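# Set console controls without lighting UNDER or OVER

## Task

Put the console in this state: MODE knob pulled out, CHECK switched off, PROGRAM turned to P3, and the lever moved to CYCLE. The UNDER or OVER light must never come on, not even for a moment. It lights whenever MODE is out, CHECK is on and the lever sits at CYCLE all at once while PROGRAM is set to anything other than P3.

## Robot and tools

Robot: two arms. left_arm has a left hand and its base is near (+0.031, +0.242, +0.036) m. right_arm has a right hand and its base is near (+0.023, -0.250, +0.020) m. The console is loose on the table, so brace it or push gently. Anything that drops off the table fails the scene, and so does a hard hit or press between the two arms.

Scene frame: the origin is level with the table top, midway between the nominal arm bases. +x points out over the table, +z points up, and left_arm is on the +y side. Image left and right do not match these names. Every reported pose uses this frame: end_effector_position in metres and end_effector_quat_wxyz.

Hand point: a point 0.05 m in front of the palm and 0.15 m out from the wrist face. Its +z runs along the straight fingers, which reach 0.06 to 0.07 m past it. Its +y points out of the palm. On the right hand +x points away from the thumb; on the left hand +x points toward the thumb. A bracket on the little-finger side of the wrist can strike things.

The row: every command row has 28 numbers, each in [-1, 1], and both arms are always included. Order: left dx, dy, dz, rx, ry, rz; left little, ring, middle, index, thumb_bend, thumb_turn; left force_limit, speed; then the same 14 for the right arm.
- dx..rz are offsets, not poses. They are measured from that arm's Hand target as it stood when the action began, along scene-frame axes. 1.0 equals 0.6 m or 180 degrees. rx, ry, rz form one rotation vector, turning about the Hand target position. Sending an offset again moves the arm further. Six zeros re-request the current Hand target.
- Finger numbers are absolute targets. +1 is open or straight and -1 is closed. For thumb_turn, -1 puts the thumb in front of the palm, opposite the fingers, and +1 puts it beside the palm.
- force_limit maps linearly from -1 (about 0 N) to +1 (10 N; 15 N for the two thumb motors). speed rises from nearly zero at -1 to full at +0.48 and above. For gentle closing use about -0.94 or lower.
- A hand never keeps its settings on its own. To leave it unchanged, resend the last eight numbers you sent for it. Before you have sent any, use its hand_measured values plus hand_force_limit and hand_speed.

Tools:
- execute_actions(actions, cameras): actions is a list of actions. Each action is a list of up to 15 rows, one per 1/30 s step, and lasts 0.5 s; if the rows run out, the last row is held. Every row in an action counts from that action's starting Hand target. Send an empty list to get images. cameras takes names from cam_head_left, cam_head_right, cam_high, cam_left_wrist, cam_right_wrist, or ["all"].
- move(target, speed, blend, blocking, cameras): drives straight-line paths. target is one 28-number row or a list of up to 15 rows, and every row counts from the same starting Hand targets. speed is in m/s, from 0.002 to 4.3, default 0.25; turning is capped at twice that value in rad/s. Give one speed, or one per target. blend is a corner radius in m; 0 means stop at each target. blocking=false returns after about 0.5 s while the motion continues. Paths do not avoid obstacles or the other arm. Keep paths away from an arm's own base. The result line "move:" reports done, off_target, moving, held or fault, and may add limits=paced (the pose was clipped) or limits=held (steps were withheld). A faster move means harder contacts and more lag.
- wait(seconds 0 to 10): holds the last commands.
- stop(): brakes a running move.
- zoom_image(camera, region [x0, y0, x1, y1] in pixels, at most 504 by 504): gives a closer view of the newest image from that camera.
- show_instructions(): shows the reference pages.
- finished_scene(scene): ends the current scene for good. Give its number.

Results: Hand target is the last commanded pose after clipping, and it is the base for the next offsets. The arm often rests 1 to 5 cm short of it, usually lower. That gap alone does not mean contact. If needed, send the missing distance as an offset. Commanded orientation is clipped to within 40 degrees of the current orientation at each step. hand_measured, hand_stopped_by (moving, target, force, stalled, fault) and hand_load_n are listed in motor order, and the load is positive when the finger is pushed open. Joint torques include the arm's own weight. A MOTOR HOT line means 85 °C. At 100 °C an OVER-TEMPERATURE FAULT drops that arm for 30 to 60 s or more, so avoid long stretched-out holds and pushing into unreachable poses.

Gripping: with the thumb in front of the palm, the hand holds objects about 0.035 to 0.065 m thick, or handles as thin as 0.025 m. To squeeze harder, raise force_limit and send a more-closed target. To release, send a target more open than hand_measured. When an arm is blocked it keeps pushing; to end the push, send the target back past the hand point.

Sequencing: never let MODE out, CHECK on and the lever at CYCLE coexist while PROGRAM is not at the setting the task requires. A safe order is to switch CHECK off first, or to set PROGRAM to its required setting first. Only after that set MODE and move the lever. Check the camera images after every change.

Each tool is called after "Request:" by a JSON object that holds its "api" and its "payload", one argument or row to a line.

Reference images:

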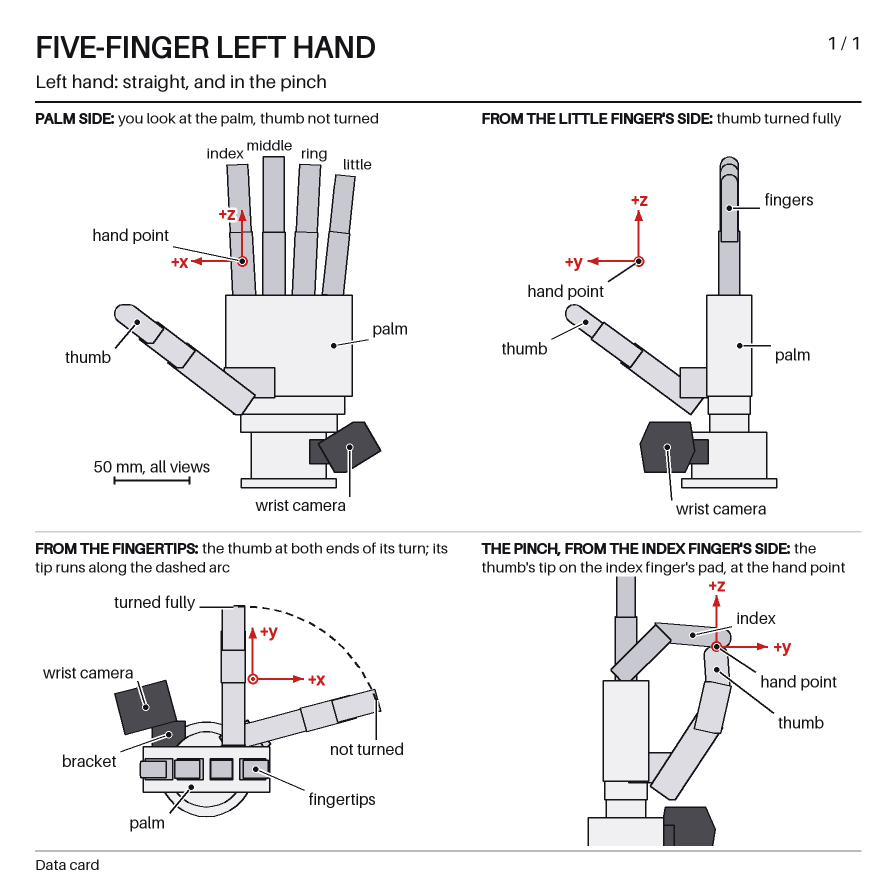

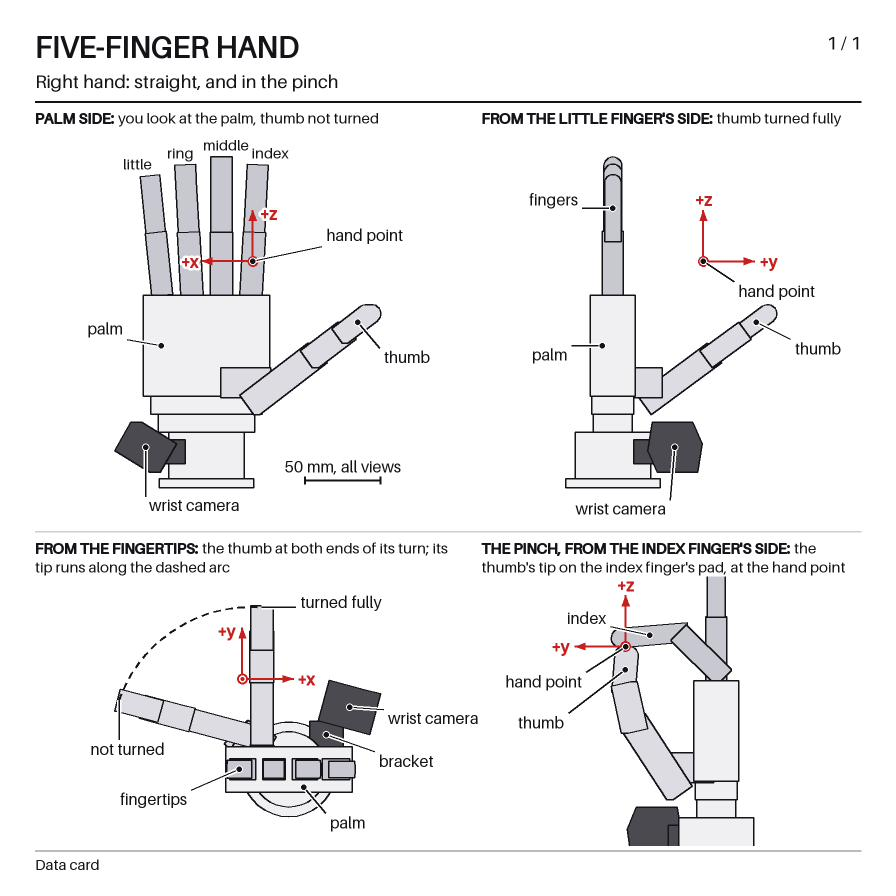

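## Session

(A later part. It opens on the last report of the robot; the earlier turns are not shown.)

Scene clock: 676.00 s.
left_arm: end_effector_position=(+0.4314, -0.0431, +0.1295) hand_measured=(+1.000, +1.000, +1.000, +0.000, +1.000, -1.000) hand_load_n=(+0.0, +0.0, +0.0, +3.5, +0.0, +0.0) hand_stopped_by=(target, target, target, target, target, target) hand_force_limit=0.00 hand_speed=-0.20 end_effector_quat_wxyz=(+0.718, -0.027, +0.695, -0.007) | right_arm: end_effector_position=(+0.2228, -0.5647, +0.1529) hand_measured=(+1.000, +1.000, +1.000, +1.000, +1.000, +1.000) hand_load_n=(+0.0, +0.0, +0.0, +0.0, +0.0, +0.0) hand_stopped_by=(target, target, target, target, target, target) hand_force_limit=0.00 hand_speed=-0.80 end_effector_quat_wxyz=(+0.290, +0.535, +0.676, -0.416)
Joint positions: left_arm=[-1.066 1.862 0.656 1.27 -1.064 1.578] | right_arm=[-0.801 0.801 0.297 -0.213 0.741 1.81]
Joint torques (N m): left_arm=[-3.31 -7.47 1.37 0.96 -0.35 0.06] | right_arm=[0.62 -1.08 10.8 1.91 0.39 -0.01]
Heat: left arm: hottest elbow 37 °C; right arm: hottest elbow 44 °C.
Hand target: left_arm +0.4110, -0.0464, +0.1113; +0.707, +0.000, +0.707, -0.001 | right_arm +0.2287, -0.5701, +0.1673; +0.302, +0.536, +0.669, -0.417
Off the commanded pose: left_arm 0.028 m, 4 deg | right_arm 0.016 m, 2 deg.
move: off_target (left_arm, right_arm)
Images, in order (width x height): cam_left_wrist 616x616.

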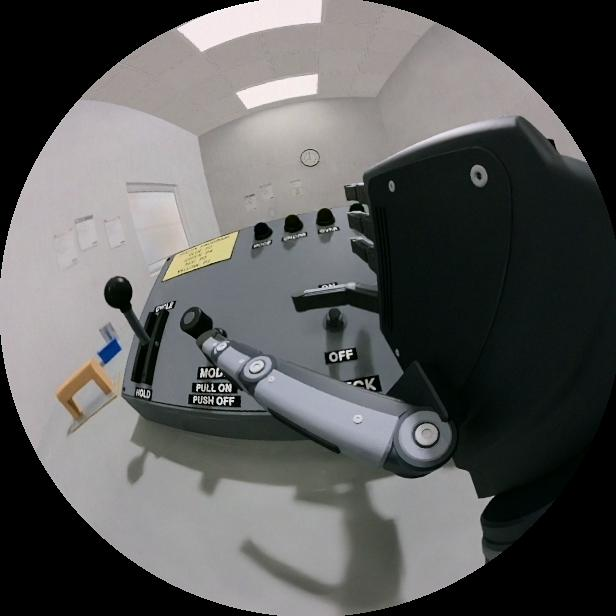

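Request:
{"api": "move", "payload": {
  "target": [
    [0.035, 0.0, 0.03, 0, 0, 0, 1,1,1,0,1,-1,0,-0.2, 0,0,0,0,0,0,1,1,1,1,1,1,0,-0.8],
    [0.03, 0.05, 0.17, 0, 0, 0, 1,1,1,0,1,-1,0,-0.2, 0,0,0,0,0,0,1,1,1,1,1,1,0,-0.8],
    [0.03, 0.15, 0.17, 0, -0.143, 0, 1,1,0,0,1,-1,0,-0.2, 0,0,0,0,0,0,1,1,1,1,1,1,0,-0.8]
  ],
  "speed": 0.15,
  "blend": [0.005, 0.02, 0],
  "cameras": ["all"]
}}

Request:
{"api": "zoom_image", "payload": {
  "camera": "cam_left_wrist",
  "region": [180, 220, 420, 460]
}}

Request:
{"api": "zoom_image", "payload": {
  "camera": "cam_high",
  "region": [280, 170, 420, 270]
}}

Scene clock: 712.80 s.
left_arm: end_effector_position=(+0.4271, +0.0352, +0.2069) hand_measured=(+1.000, +1.000, +0.000, +0.000, +1.000, -1.000) hand_load_n=(+0.0, +0.0, +0.0, +0.0, +0.0, +0.5) hand_stopped_by=(target, target, target, target, target, target) hand_force_limit=0.00 hand_speed=-0.20 end_effector_quat_wxyz=(+0.776, +0.023, +0.631, -0.009) | right_arm: end_effector_position=(+0.2228, -0.5647, +0.1529) hand_measured=(+1.000, +1.000, +1.000, +1.000, +1.000, +1.000) hand_load_n=(+0.0, +0.0, +0.0, +0.0, +0.0, +0.0) hand_stopped_by=(target, target, target, target, target, target) hand_force_limit=0.00 hand_speed=-0.80 end_effector_quat_wxyz=(+0.290, +0.535, +0.676, -0.416)
Joint positions: left_arm=[-0.949 1.681 0.439 1.554 -0.846 1.833] | right_arm=[-0.801 0.801 0.297 -0.213 0.741 1.81]
Joint torques (N m): left_arm=[1.38 -7.71 3.51 2.04 0.32 0.01] | right_arm=[0.79 -1.08 10.92 1.84 0.35 0]
Heat: left arm: hottest elbow 34 °C; right arm: hottest elbow 44 °C.
Hand target: left_arm +0.4289, +0.0435, +0.2133; +0.847, +0.000, +0.532, -0.001 | right_arm +0.2287, -0.5701, +0.1673; +0.302, +0.536, +0.669, -0.417
Off the commanded pose: left_arm 0.011 m, 14 deg | right_arm 0.016 m, 2 deg.
joint sent to its limit (left arm) — joint 4 (wrist pitch), upper limit. The joint targets are off in orientation, not in position.
move: off_target (left_arm, right_arm); target 3's new numbers were sent with left_arm's hand 0.011 m and 14 deg from that target

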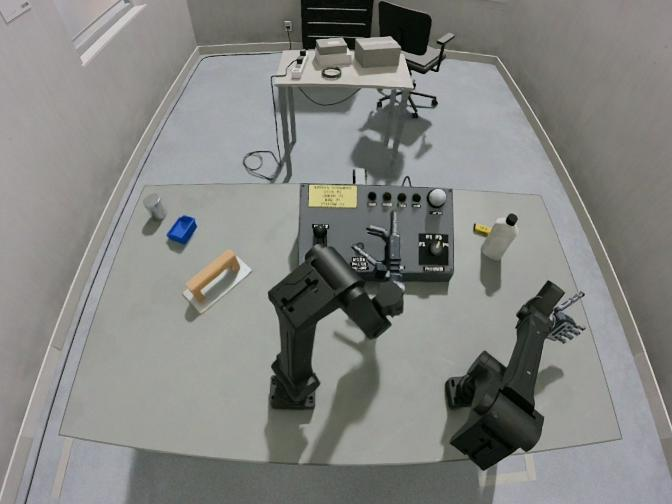

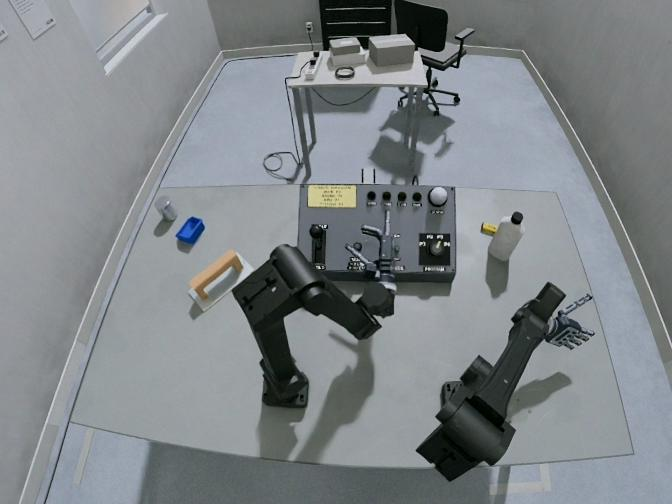

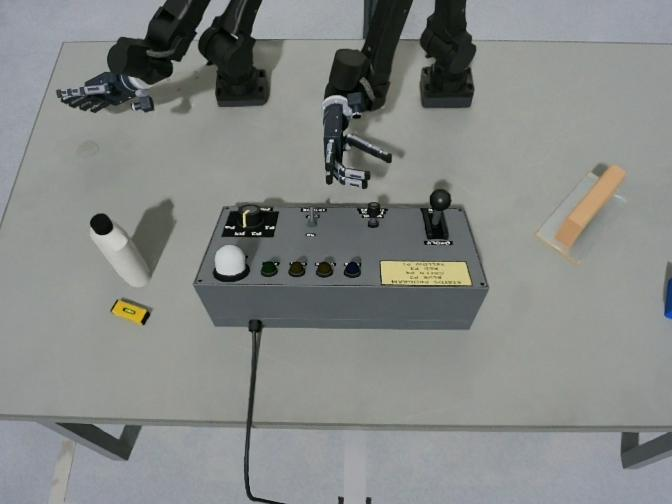

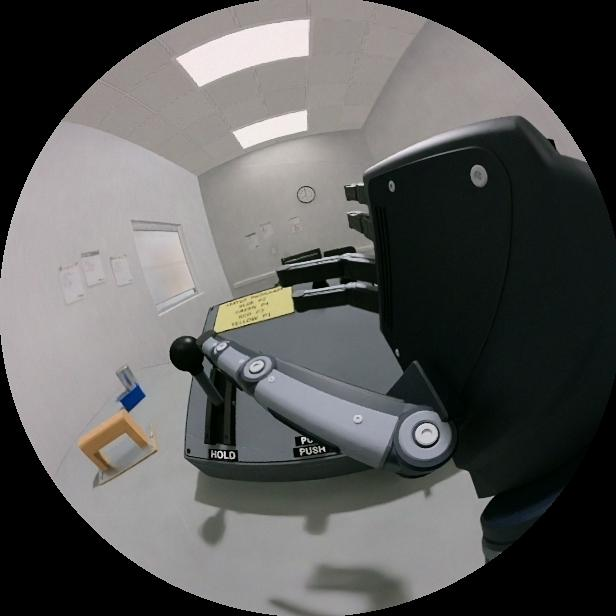

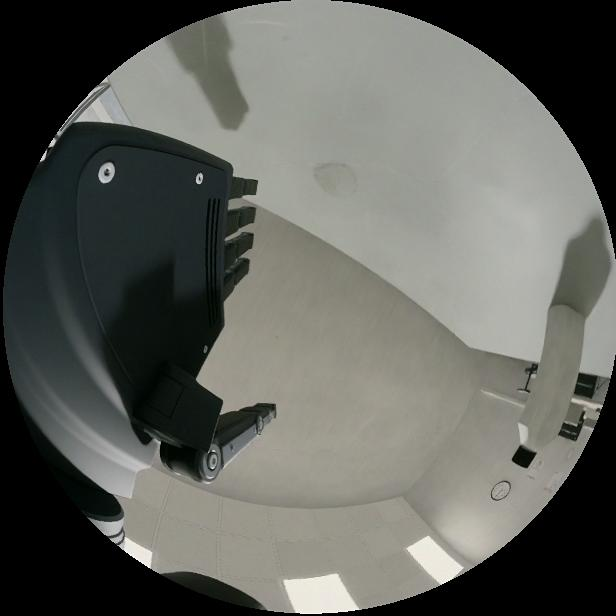

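Scaled by 2.100 from the camera's 616x616 image, which has a finer 880x880 frame.

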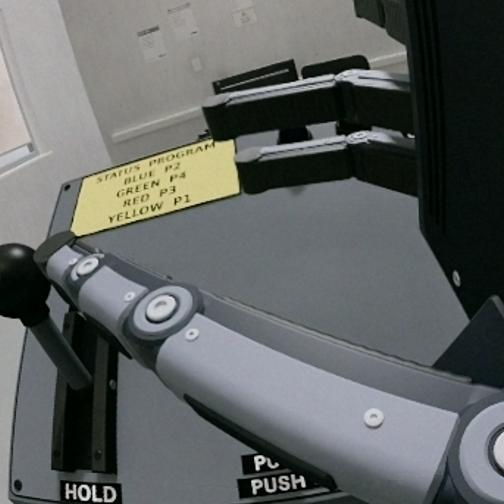

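Scaled by 3.600.

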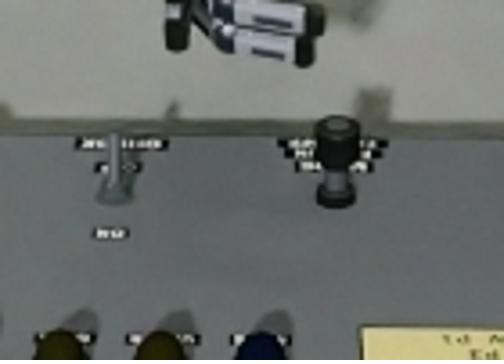

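Request:
{"api": "zoom_image", "payload": {
  "camera": "cam_high",
  "region": [350, 195, 400, 235]
}}

Request:
{"api": "zoom_image", "payload": {
  "camera": "cam_head_left",
  "region": [340, 225, 400, 275]
}}

Scaled by 10.080.

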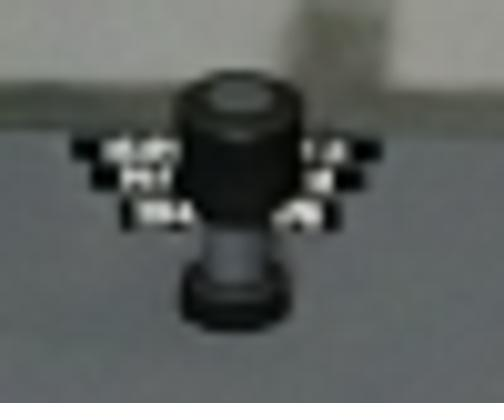

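Scaled by 8.400.

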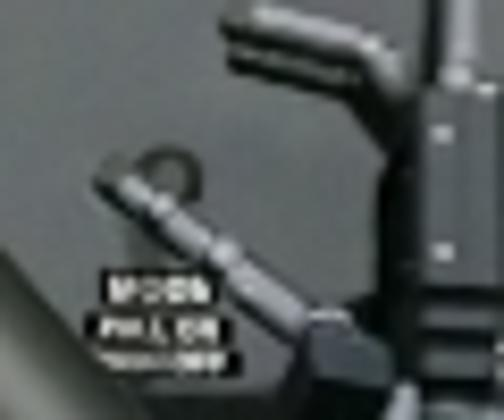

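Request:
{"api": "move", "payload": {
  "target": [-0.015, 0.0375, -0.059, 0, 0.088, 0, 1,1,0.3,0.3,1,-1,0,-0.2, 0,0,0,0,0,0,1,1,1,1,1,1,0,-0.8],
  "speed": 0.2,
  "cameras": ["cam_high", "cam_left_wrist"]
}}

Request:
{"api": "zoom_image", "payload": {
  "camera": "cam_left_wrist",
  "region": [180, 220, 420, 460]
}}

Request:
{"api": "zoom_image", "payload": {
  "camera": "cam_high",
  "region": [300, 150, 440, 250]
}}

Scene clock: 764.27 s.
left_arm: end_effector_position=(+0.4178, +0.0581, +0.1807) hand_measured=(+1.000, +1.000, +0.300, +0.300, +1.000, -1.000) hand_load_n=(+0.0, +0.0, +0.0, +0.0, +0.0, +0.0) hand_stopped_by=(target, target, target, target, target, target) hand_force_limit=0.00 hand_speed=-0.20 end_effector_quat_wxyz=(+0.759, +0.011, +0.651, -0.003) | right_arm: end_effector_position=(+0.2228, -0.5647, +0.1529) hand_measured=(+1.000, +1.000, +1.000, +1.000, +1.000, +1.000) hand_load_n=(+0.0, +0.0, +0.0, +0.0, +0.0, -0.5) hand_stopped_by=(target, target, target, target, target, target) hand_force_limit=0.00 hand_speed=-0.80 end_effector_quat_wxyz=(+0.290, +0.535, +0.676, -0.416)
Joint positions: left_arm=[-0.934 1.698 0.382 1.554 -0.868 1.767] | right_arm=[-0.801 0.801 0.297 -0.213 0.741 1.81]
Joint torques (N m): left_arm=[0.79 -5.71 2.84 1.99 0.22 0.05] | right_arm=[0.62 -0.73 10.91 1.83 0.39 0.01]
Heat: left arm: hottest elbow 33 °C; right arm: hottest elbow 44 °C.
Hand target: left_arm +0.4200, +0.0660, +0.1779; +0.766, +0.000, +0.643, -0.001 | right_arm +0.2287, -0.5701, +0.1673; +0.302, +0.536, +0.669, -0.417
Off the commanded pose: left_arm 0.009 m, 2 deg | right_arm 0.016 m, 2 deg.
joint sent to its limit (left arm) — joint 4 (wrist pitch), upper limit. The joint targets still meet the commanded pose.
move: off_target (right_arm)
Images, in order (width x height): cam_high 672x504, cam_left_wrist 616x616.

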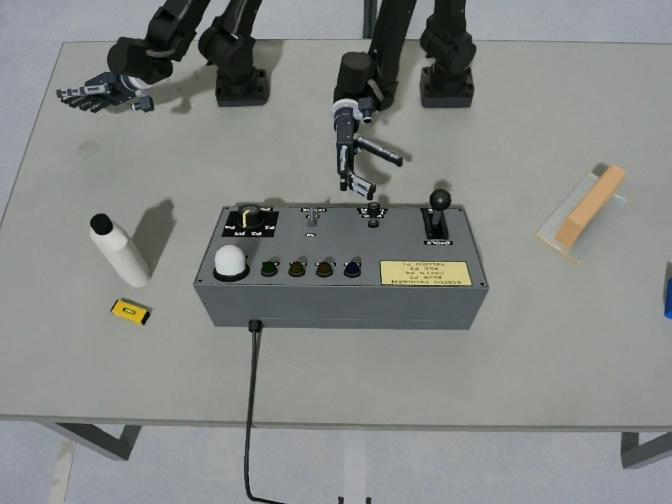

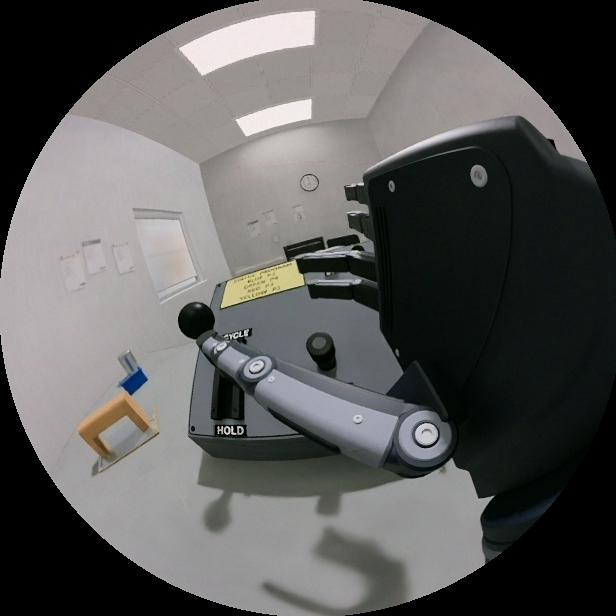

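Scaled by 2.100 from the camera's 616x616 image, which has a finer 880x880 frame.

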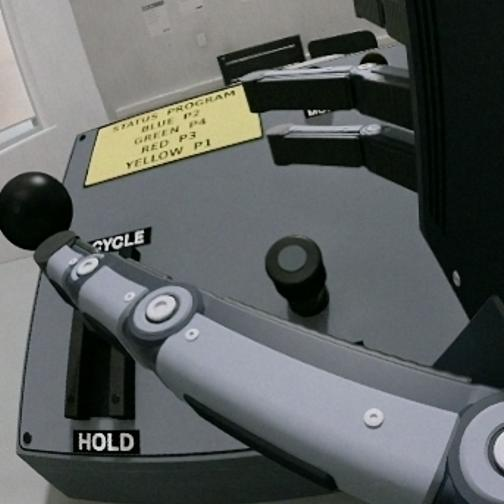

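Scaled by 3.600.

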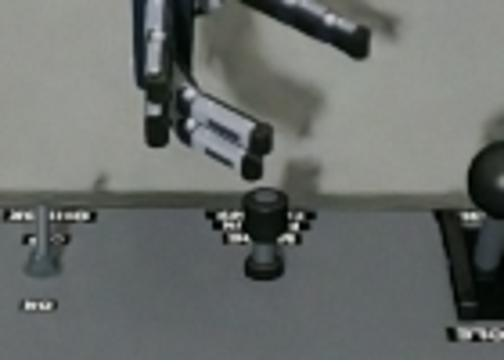

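Request:
{"api": "move", "payload": {
  "target": [0.02, 0.0, -0.065, 0, 0, 0, 1,1,0.3,0.3,1,-1,0,-0.2, 0,0,0,0,0,0,1,1,1,1,1,1,0,-0.8],
  "speed": 0.12,
  "cameras": ["cam_high", "cam_left_wrist"]
}}

Request:
{"api": "zoom_image", "payload": {
  "camera": "cam_left_wrist",
  "region": [180, 220, 420, 460]
}}

Request:
{"api": "zoom_image", "payload": {
  "camera": "cam_high",
  "region": [300, 150, 440, 250]
}}

Scene clock: 778.20 s.
left_arm: end_effector_position=(+0.4260, +0.0611, +0.1420) hand_measured=(+1.000, +1.000, +0.300, +0.300, +1.000, -1.000) hand_load_n=(+0.0, +0.0, +0.0, +1.0, +0.0, +0.5) hand_stopped_by=(target, target, target, target, target, target) hand_force_limit=0.00 hand_speed=-0.20 end_effector_quat_wxyz=(+0.741, +0.012, +0.671, -0.004) | right_arm: end_effector_position=(+0.2228, -0.5647, +0.1529) hand_measured=(+1.000, +1.000, +1.000, +1.000, +1.000, +1.000) hand_load_n=(+0.5, +0.0, +0.0, +0.0, +0.5, +0.0) hand_stopped_by=(target, target, target, target, target, target) hand_force_limit=0.00 hand_speed=-0.80 end_effector_quat_wxyz=(+0.290, +0.535, +0.676, -0.416)
Joint positions: left_arm=[-0.906 1.802 0.389 1.562 -0.847 1.696] | right_arm=[-0.801 0.801 0.297 -0.213 0.741 1.81]
Joint torques (N m): left_arm=[1.32 -4.95 3.41 1.5 0.05 -0.03] | right_arm=[0.85 -0.97 10.89 1.84 0.37 -0.03]
Heat: left arm: hottest elbow 33 °C; right arm: hottest elbow 44 °C.
Hand target: left_arm +0.4320, +0.0660, +0.1390; +0.766, +0.000, +0.643, -0.001 | right_arm +0.2287, -0.5701, +0.1673; +0.302, +0.536, +0.669, -0.417
Off the commanded pose: left_arm 0.008 m, 4 deg | right_arm 0.016 m, 2 deg.
joint sent to its limit (left arm) — joint 4 (wrist pitch), upper limit. The joint targets are off in orientation, not in position.
move: off_target (left_arm, right_arm)
Images, in order (width x height): cam_high 672x504, cam_left_wrist 616x616.

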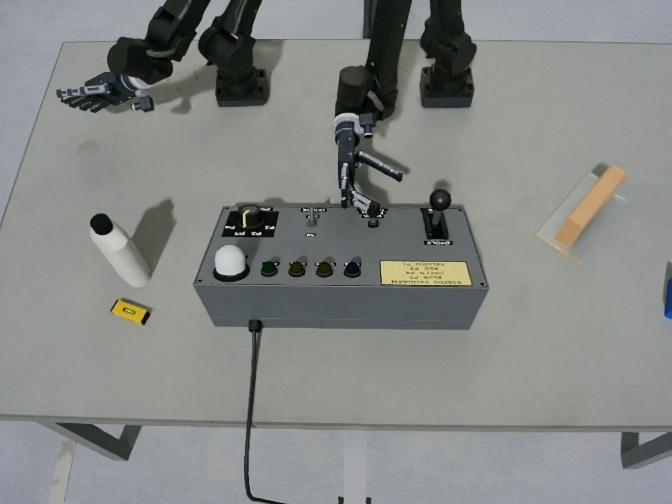

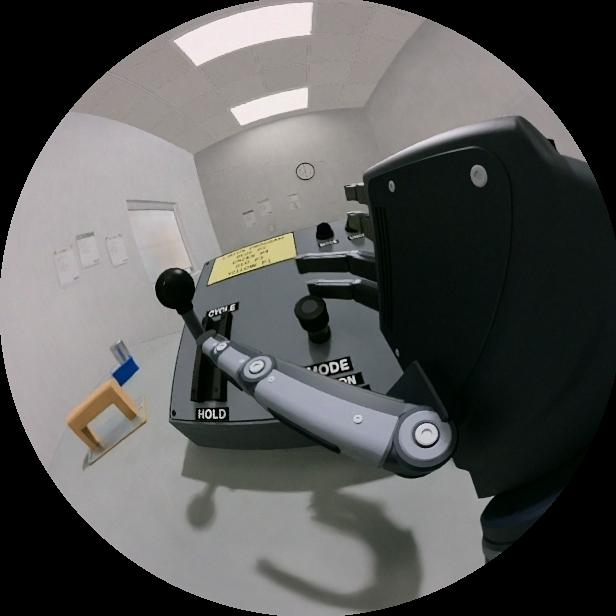

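Scaled by 2.100 from the camera's 616x616 image, which has a finer 880x880 frame.

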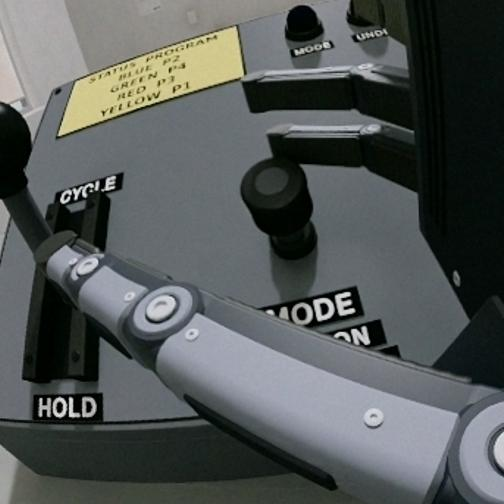

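Scaled by 3.600.

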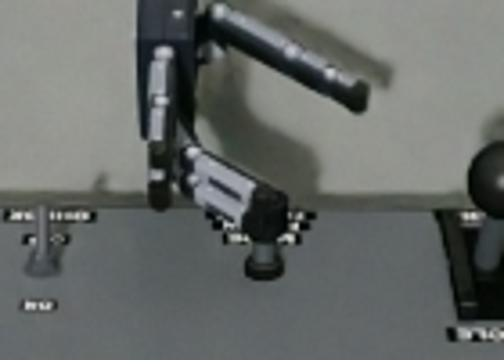

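Request:
{"api": "move", "payload": {
  "target": [
    [0.028, 0.004, 0.005, 0, 0.028, 0, 1,1,0.3,0.3,1,-1,0,-0.2, 0,0,0,0,0,0,1,1,1,1,1,1,0,-0.8],
    [0.032, 0.004, -0.045, 0, 0.028, 0, 1,1,0.3,0.3,1,-1,0,-0.2, 0,0,0,0,0,0,1,1,1,1,1,1,0,-0.8]
  ],
  "speed": 0.1,
  "cameras": ["cam_high", "cam_left_wrist"]
}}

Request:
{"api": "zoom_image", "payload": {
  "camera": "cam_left_wrist",
  "region": [180, 220, 420, 460]
}}

Request:
{"api": "zoom_image", "payload": {
  "camera": "cam_high",
  "region": [300, 150, 440, 250]
}}

Scene clock: 790.50 s.
left_arm: end_effector_position=(+0.4443, +0.0651, +0.1148) hand_measured=(+1.000, +1.000, +0.300, +0.300, +1.000, -1.000) hand_load_n=(+0.0, +0.0, +0.0, -0.5, +0.0, +0.5) hand_stopped_by=(target, target, target, target, target, target) hand_force_limit=0.00 hand_speed=-0.20 end_effector_quat_wxyz=(+0.730, +0.014, +0.683, +0.002) | right_arm: end_effector_position=(+0.2228, -0.5647, +0.1529) hand_measured=(+1.000, +1.000, +1.000, +1.000, +1.000, +1.000) hand_load_n=(+0.0, +0.0, +0.0, +0.0, +0.0, -0.5) hand_stopped_by=(target, target, target, target, target, target) hand_force_limit=0.00 hand_speed=-0.80 end_effector_quat_wxyz=(+0.290, +0.535, +0.676, -0.416)
Joint positions: left_arm=[-0.855 1.888 0.423 1.559 -0.803 1.661] | right_arm=[-0.801 0.801 0.297 -0.213 0.741 1.81]
Joint torques (N m): left_arm=[1.55 -5.77 3.51 1.89 0.18 -0.06] | right_arm=[0.73 -1.08 10.93 1.89 0.4 -0.04]
Heat: left arm: hottest elbow 33 °C; right arm: hottest elbow 44 °C.
Hand target: left_arm +0.4512, +0.0684, +0.1119; +0.737, +0.000, +0.676, -0.001 | right_arm +0.2287, -0.5701, +0.1673; +0.302, +0.536, +0.669, -0.417
Off the commanded pose: left_arm 0.008 m, 2 deg | right_arm 0.016 m, 2 deg.
joint sent to its limit (left arm) — joint 4 (wrist pitch), upper limit. The joint targets still meet the commanded pose.
move: off_target (right_arm)
Images, in order (width x height): cam_high 672x504, cam_left_wrist 616x616.

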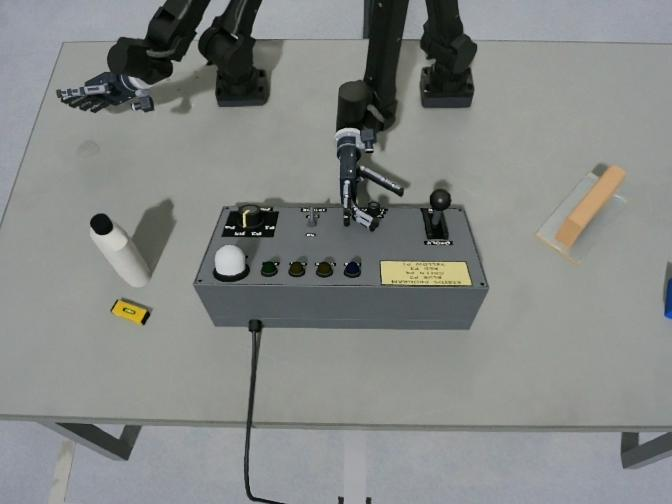

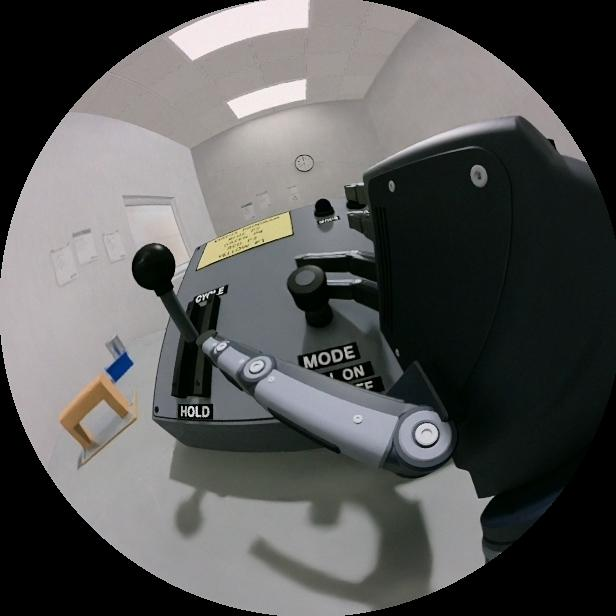

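Scaled by 2.100 from the camera's 616x616 image, which has a finer 880x880 frame.

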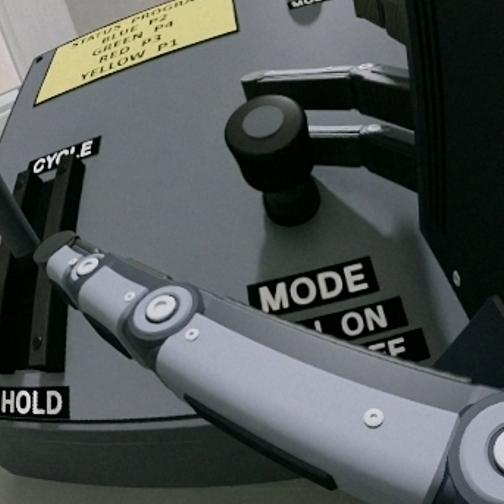

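Scaled by 3.600.

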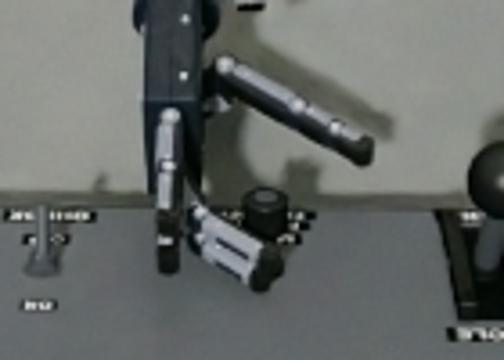

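Request:
{"api": "move", "payload": {
  "target": [-0.007, -0.015, 0.0, 0, 0, 0, 1,1,0.3,0.3,1,-1,0,-0.2, 0,0,0,0,0,0,1,1,1,1,1,1,0,-0.8],
  "speed": 0.08,
  "cameras": ["cam_high", "cam_left_wrist"]
}}

Request:
{"api": "zoom_image", "payload": {
  "camera": "cam_left_wrist",
  "region": [180, 220, 420, 460]
}}

Request:
{"api": "zoom_image", "payload": {
  "camera": "cam_high",
  "region": [330, 180, 400, 240]
}}

Scene clock: 809.93 s.
left_arm: end_effector_position=(+0.4451, +0.0672, +0.1151) hand_measured=(+1.000, +1.000, +0.300, +0.300, +1.000, -1.000) hand_load_n=(+0.0, -0.5, +0.0, -0.5, +0.0, +0.0) hand_stopped_by=(target, target, target, target, target, target) hand_force_limit=0.00 hand_speed=-0.20 end_effector_quat_wxyz=(+0.731, +0.004, +0.682, +0.007) | right_arm: end_effector_position=(+0.2228, -0.5647, +0.1529) hand_measured=(+1.000, +1.000, +1.000, +1.000, +1.000, +1.000) hand_load_n=(+0.0, +0.0, +0.0, +0.0, +0.0, +0.0) hand_stopped_by=(target, target, target, target, target, target) hand_force_limit=0.00 hand_speed=-0.80 end_effector_quat_wxyz=(+0.290, +0.535, +0.676, -0.416)
Joint positions: left_arm=[-0.855 1.892 0.432 1.562 -0.826 1.661] | right_arm=[-0.801 0.801 0.297 -0.213 0.741 1.81]
Joint torques (N m): left_arm=[0.21 -6.42 3.43 1.76 0.04 0.01] | right_arm=[0.79 -1.44 10.92 1.92 0.41 -0.01]
Heat: left arm: hottest elbow 33 °C; right arm: hottest elbow 44 °C.
Hand target: left_arm +0.4469, +0.0595, +0.1118; +0.737, +0.000, +0.676, -0.001 | right_arm +0.2287, -0.5701, +0.1673; +0.302, +0.536, +0.669, -0.417
Off the commanded pose: left_arm 0.009 m, 1 deg | right_arm 0.016 m, 2 deg.
joint sent to its limit (left arm) — joint 4 (wrist pitch), upper limit. The joint targets still meet the commanded pose.
move: off_target (right_arm)
Images, in order (width x height): cam_high 672x504, cam_left_wrist 616x616.

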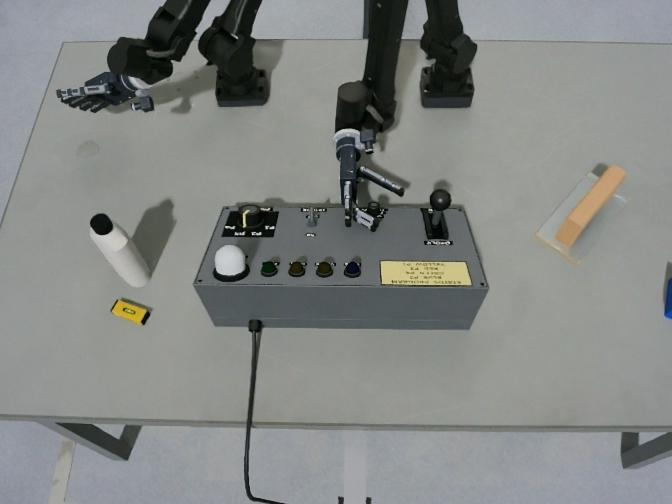

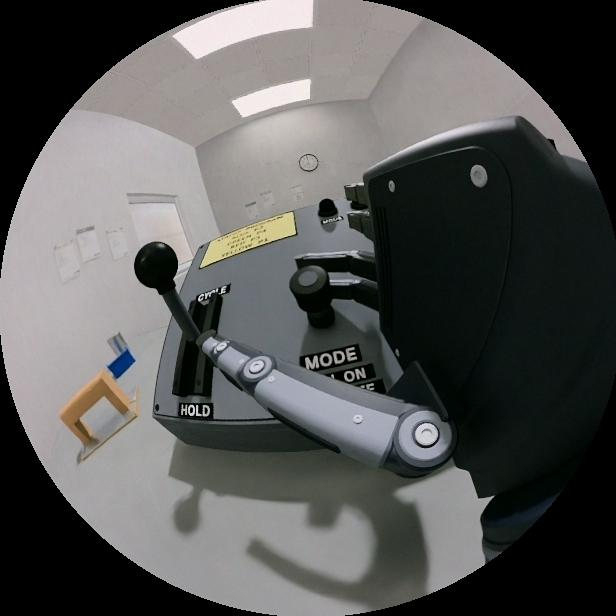

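Scaled by 2.100 from the camera's 616x616 image, which has a finer 880x880 frame.

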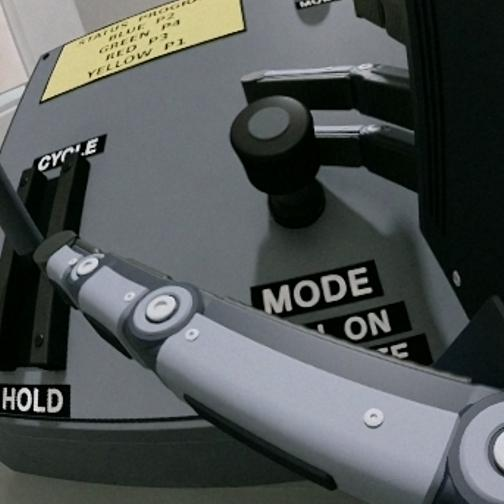

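Scaled by 7.200.

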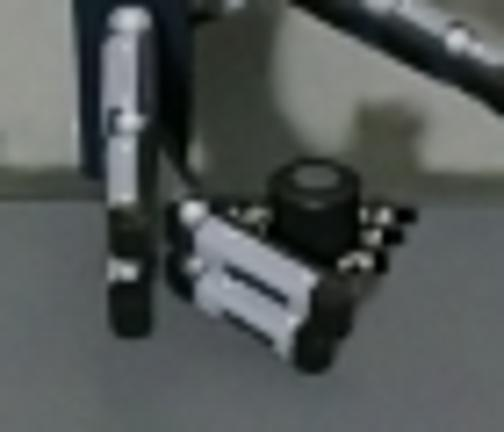

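Request:
{"api": "move", "payload": {
  "target": [-0.007, -0.022, 0.0, 0, 0, 0, 1,1,0.3,0.3,1,-1,0,-0.2, 0,0,0,0,0,0,1,1,1,1,1,1,0,-0.8],
  "speed": 0.08,
  "cameras": ["cam_high", "cam_left_wrist"]
}}

Request:
{"api": "zoom_image", "payload": {
  "camera": "cam_left_wrist",
  "region": [180, 220, 420, 460]
}}

Request:
{"api": "zoom_image", "payload": {
  "camera": "cam_high",
  "region": [330, 180, 400, 240]
}}

Scene clock: 817.63 s.
left_arm: end_effector_position=(+0.4416, +0.0587, +0.1133) hand_measured=(+1.000, +1.000, +0.300, +0.300, +1.000, -1.000) hand_load_n=(+0.0, +0.0, +0.0, -1.0, +0.0, +0.0) hand_stopped_by=(target, target, target, target, target, target) hand_force_limit=0.00 hand_speed=-0.20 end_effector_quat_wxyz=(+0.731, -0.003, +0.682, +0.009) | right_arm: end_effector_position=(+0.2228, -0.5647, +0.1529) hand_measured=(+1.000, +1.000, +1.000, +1.000, +1.000, +1.000) hand_load_n=(+0.0, +0.5, +0.0, +0.0, +0.0, -0.5) hand_stopped_by=(target, target, target, target, target, target) hand_force_limit=0.00 hand_speed=-0.80 end_effector_quat_wxyz=(+0.290, +0.535, +0.676, -0.416)
Joint positions: left_arm=[-0.883 1.904 0.449 1.562 -0.866 1.661] | right_arm=[-0.801 0.801 0.297 -0.213 0.741 1.81]
Joint torques (N m): left_arm=[-1.08 -6.07 3.95 1.69 0.14 0.15] | right_arm=[0.62 -1.03 10.96 1.92 0.37 -0.03]
Heat: left arm: hottest elbow 33 °C; right arm: hottest elbow 44 °C.
Hand target: left_arm +0.4427, +0.0463, +0.1118; +0.737, +0.000, +0.676, -0.001 | right_arm +0.2287, -0.5701, +0.1673; +0.302, +0.536, +0.669, -0.417
Off the commanded pose: left_arm 0.013 m, 2 deg | right_arm 0.016 m, 2 deg.
joint sent to its limit (left arm) — joint 4 (wrist pitch), upper limit. The joint targets still meet the commanded pose.
move: off_target (left_arm, right_arm)
Images, in order (width x height): cam_high 672x504, cam_left_wrist 616x616.

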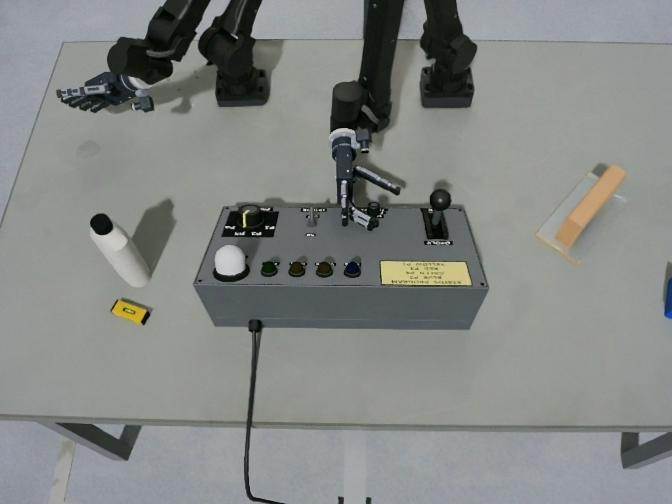

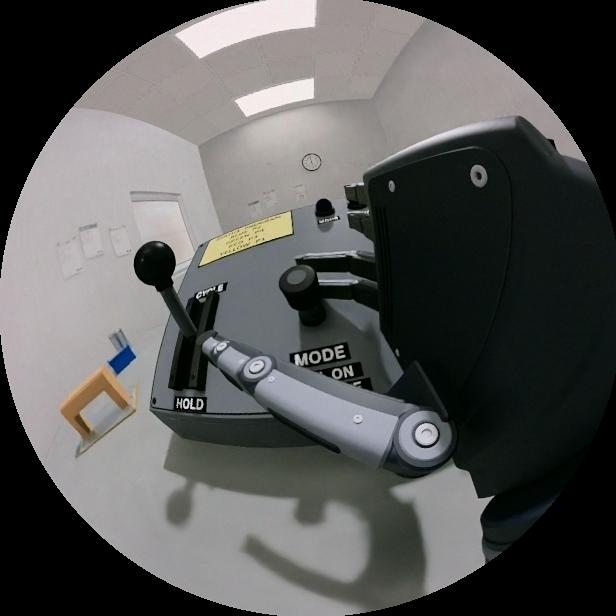

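Scaled by 2.100 from the camera's 616x616 image, which has a finer 880x880 frame.

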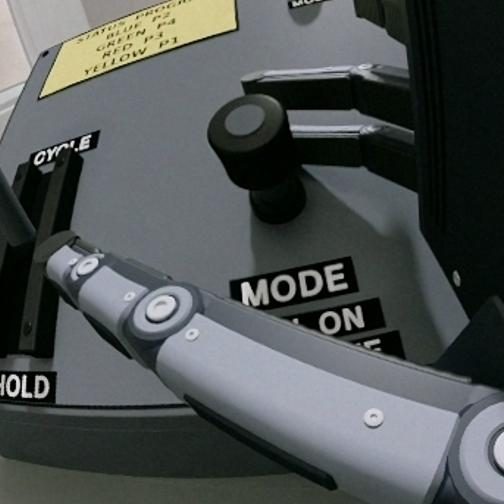

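Scaled by 7.200.

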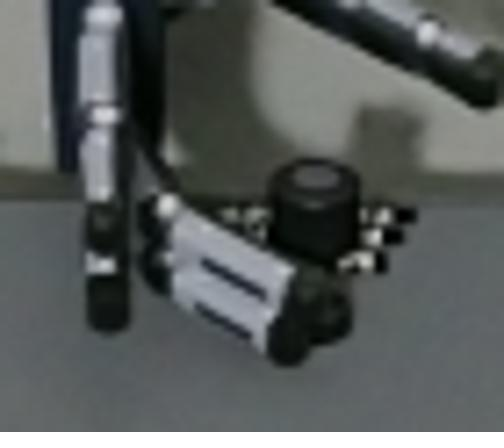

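Request:
{"api": "move", "payload": {
  "target": [0.0, 0.01, 0.0, 0, 0, 0, 1,1,-0.1,-0.1,-0.2,-1,-0.2,-0.88, 0,0,0,0,0,0,1,1,1,1,1,1,0,-0.8],
  "speed": 0.08,
  "cameras": ["cam_high", "cam_left_wrist"]
}}

Request:
{"api": "zoom_image", "payload": {
  "camera": "cam_left_wrist",
  "region": [180, 220, 420, 460]
}}

Request:
{"api": "zoom_image", "payload": {
  "camera": "cam_high",
  "region": [330, 180, 400, 240]
}}

Scene clock: 833.13 s.
left_arm: end_effector_position=(+0.4453, +0.0520, +0.1152) hand_measured=(+1.000, +1.000, +0.036, +0.078, +0.314, -1.000) hand_load_n=(+0.0, +0.0, +6.0, +1.5, +5.5, +1.0) hand_stopped_by=(target, target, force, force, force, target) hand_force_limit=-0.20 hand_speed=-0.88 end_effector_quat_wxyz=(+0.734, +0.002, +0.679, +0.000) | right_arm: end_effector_position=(+0.2228, -0.5647, +0.1529) hand_measured=(+1.000, +1.000, +1.000, +1.000, +1.000, +1.000) hand_load_n=(+0.0, +0.0, +0.0, +0.0, +0.0, -0.5) hand_stopped_by=(target, target, target, target, target, target) hand_force_limit=0.00 hand_speed=-0.80 end_effector_quat_wxyz=(+0.290, +0.535, +0.676, -0.416)
Joint positions: left_arm=[-0.883 1.906 0.459 1.563 -0.846 1.661] | right_arm=[-0.801 0.801 0.297 -0.213 0.741 1.81]
Joint torques (N m): left_arm=[0.09 -6.65 2.07 1.73 -0.09 -0.01] | right_arm=[0.56 -0.91 10.86 1.85 0.4 -0.01]
Heat: left arm: hottest elbow 33 °C; right arm: hottest elbow 44 °C.
Hand target: left_arm +0.4427, +0.0522, +0.1118; +0.736, +0.000, +0.676, -0.001 | right_arm +0.2287, -0.5701, +0.1673; +0.302, +0.536, +0.669, -0.417
Off the commanded pose: left_arm 0.004 m, 1 deg | right_arm 0.016 m, 2 deg.
joint sent to its limit (left arm) — joint 4 (wrist pitch), upper limit. The joint targets still meet the commanded pose.
move: off_target (right_arm)
Images, in order (width x height): cam_high 672x504, cam_left_wrist 616x616.

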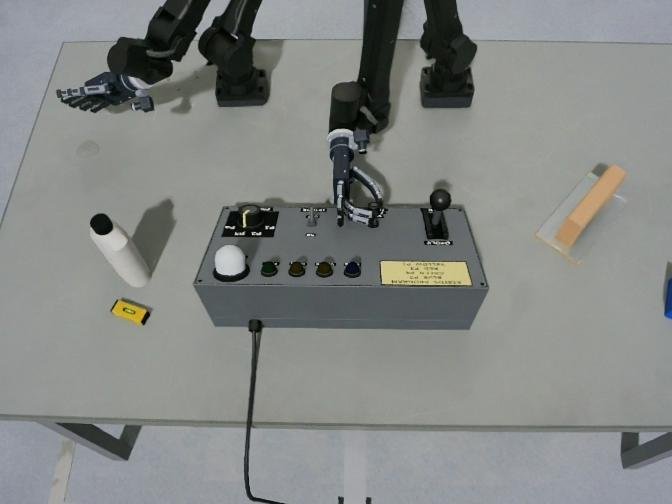

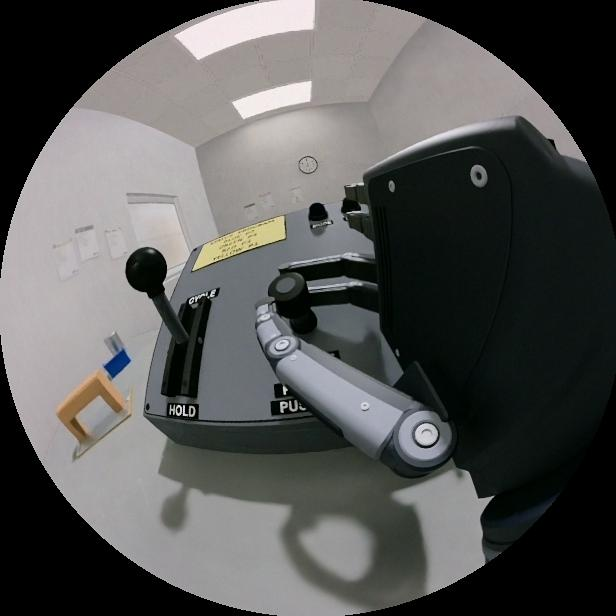

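Scaled by 2.100 from the camera's 616x616 image, which has a finer 880x880 frame.

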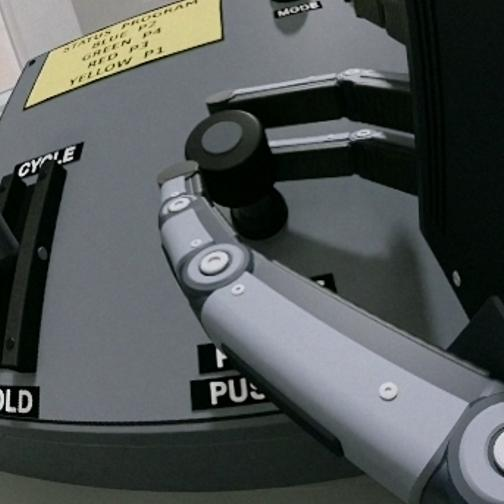

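Scaled by 7.200.

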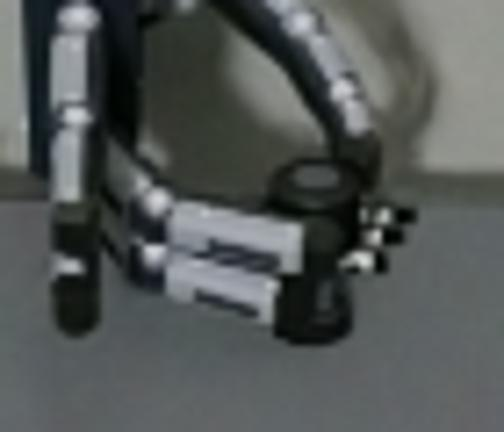

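Request:
{"api": "move", "payload": {
  "target": [0.0, 0.0, 0.0, 0, 0, 0, 1,1,-0.2,-0.2,-0.3,-1,0.4,-0.85, 0,0,0,0,0,0,1,1,1,1,1,1,0,-0.8],
  "speed": 0.08,
  "cameras": ["cam_left_wrist"]
}}

Request:
{"api": "zoom_image", "payload": {
  "camera": "cam_left_wrist",
  "region": [180, 220, 420, 460]
}}

Scene clock: 843.30 s.
left_arm: end_effector_position=(+0.4456, +0.0517, +0.1155) hand_measured=(+1.000, +1.000, +0.024, +0.056, +0.308, -1.000) hand_load_n=(+0.0, +0.0, +8.5, +7.0, +10.0, +2.0) hand_stopped_by=(target, target, force, force, force, target) hand_force_limit=0.40 hand_speed=-0.85 end_effector_quat_wxyz=(+0.734, +0.002, +0.679, +0.000) | right_arm: end_effector_position=(+0.2228, -0.5647, +0.1529) hand_measured=(+1.000, +1.000, +1.000, +1.000, +1.000, +1.000) hand_load_n=(+0.0, +0.0, +0.0, +0.0, +0.0, -0.5) hand_stopped_by=(target, target, target, target, target, target) hand_force_limit=0.00 hand_speed=-0.80 end_effector_quat_wxyz=(+0.290, +0.535, +0.676, -0.416)
Joint positions: left_arm=[-0.883 1.906 0.46 1.563 -0.846 1.661] | right_arm=[-0.801 0.801 0.297 -0.213 0.741 1.81]
Joint torques (N m): left_arm=[-0.44 -6.59 1.8 1.61 -0.1 0.07] | right_arm=[0.67 -0.91 10.91 1.91 0.39 -0.01]
Heat: left arm: hottest elbow 33 °C; right arm: hottest elbow 44 °C.
Hand target: left_arm +0.4428, +0.0522, +0.1118; +0.736, +0.000, +0.676, -0.001 | right_arm +0.2287, -0.5701, +0.1673; +0.302, +0.536, +0.669, -0.417
Off the commanded pose: left_arm 0.005 m, 0 deg | right_arm 0.016 m, 2 deg.
joint sent to its limit (left arm) — joint 4 (wrist pitch), upper limit. The joint targets still meet the commanded pose.
move: off_target (right_arm)
Images, in order (width x height): cam_left_wrist 616x616.

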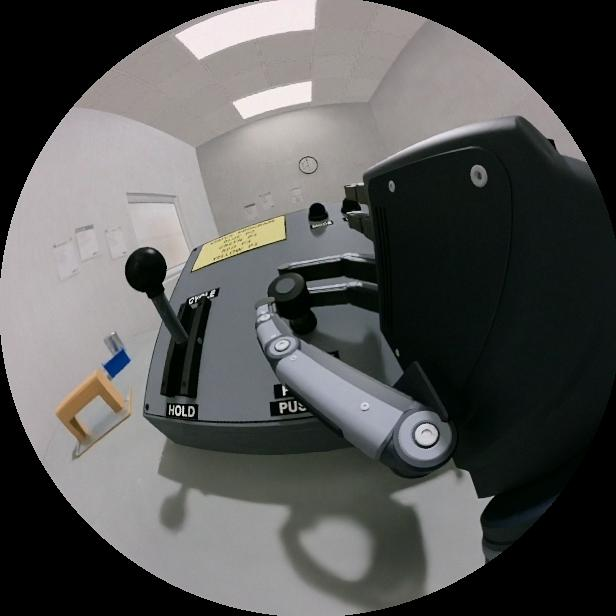

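Scaled by 2.100 from the camera's 616x616 image, which has a finer 880x880 frame.

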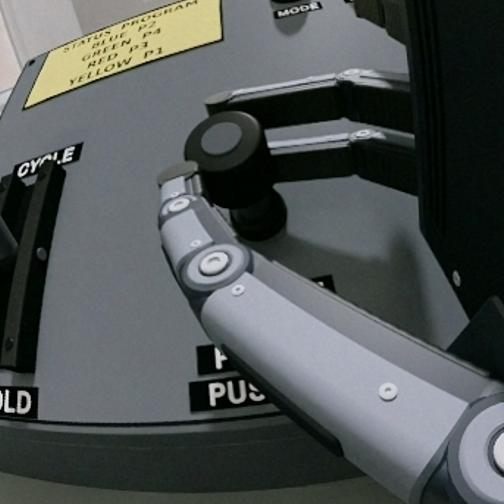

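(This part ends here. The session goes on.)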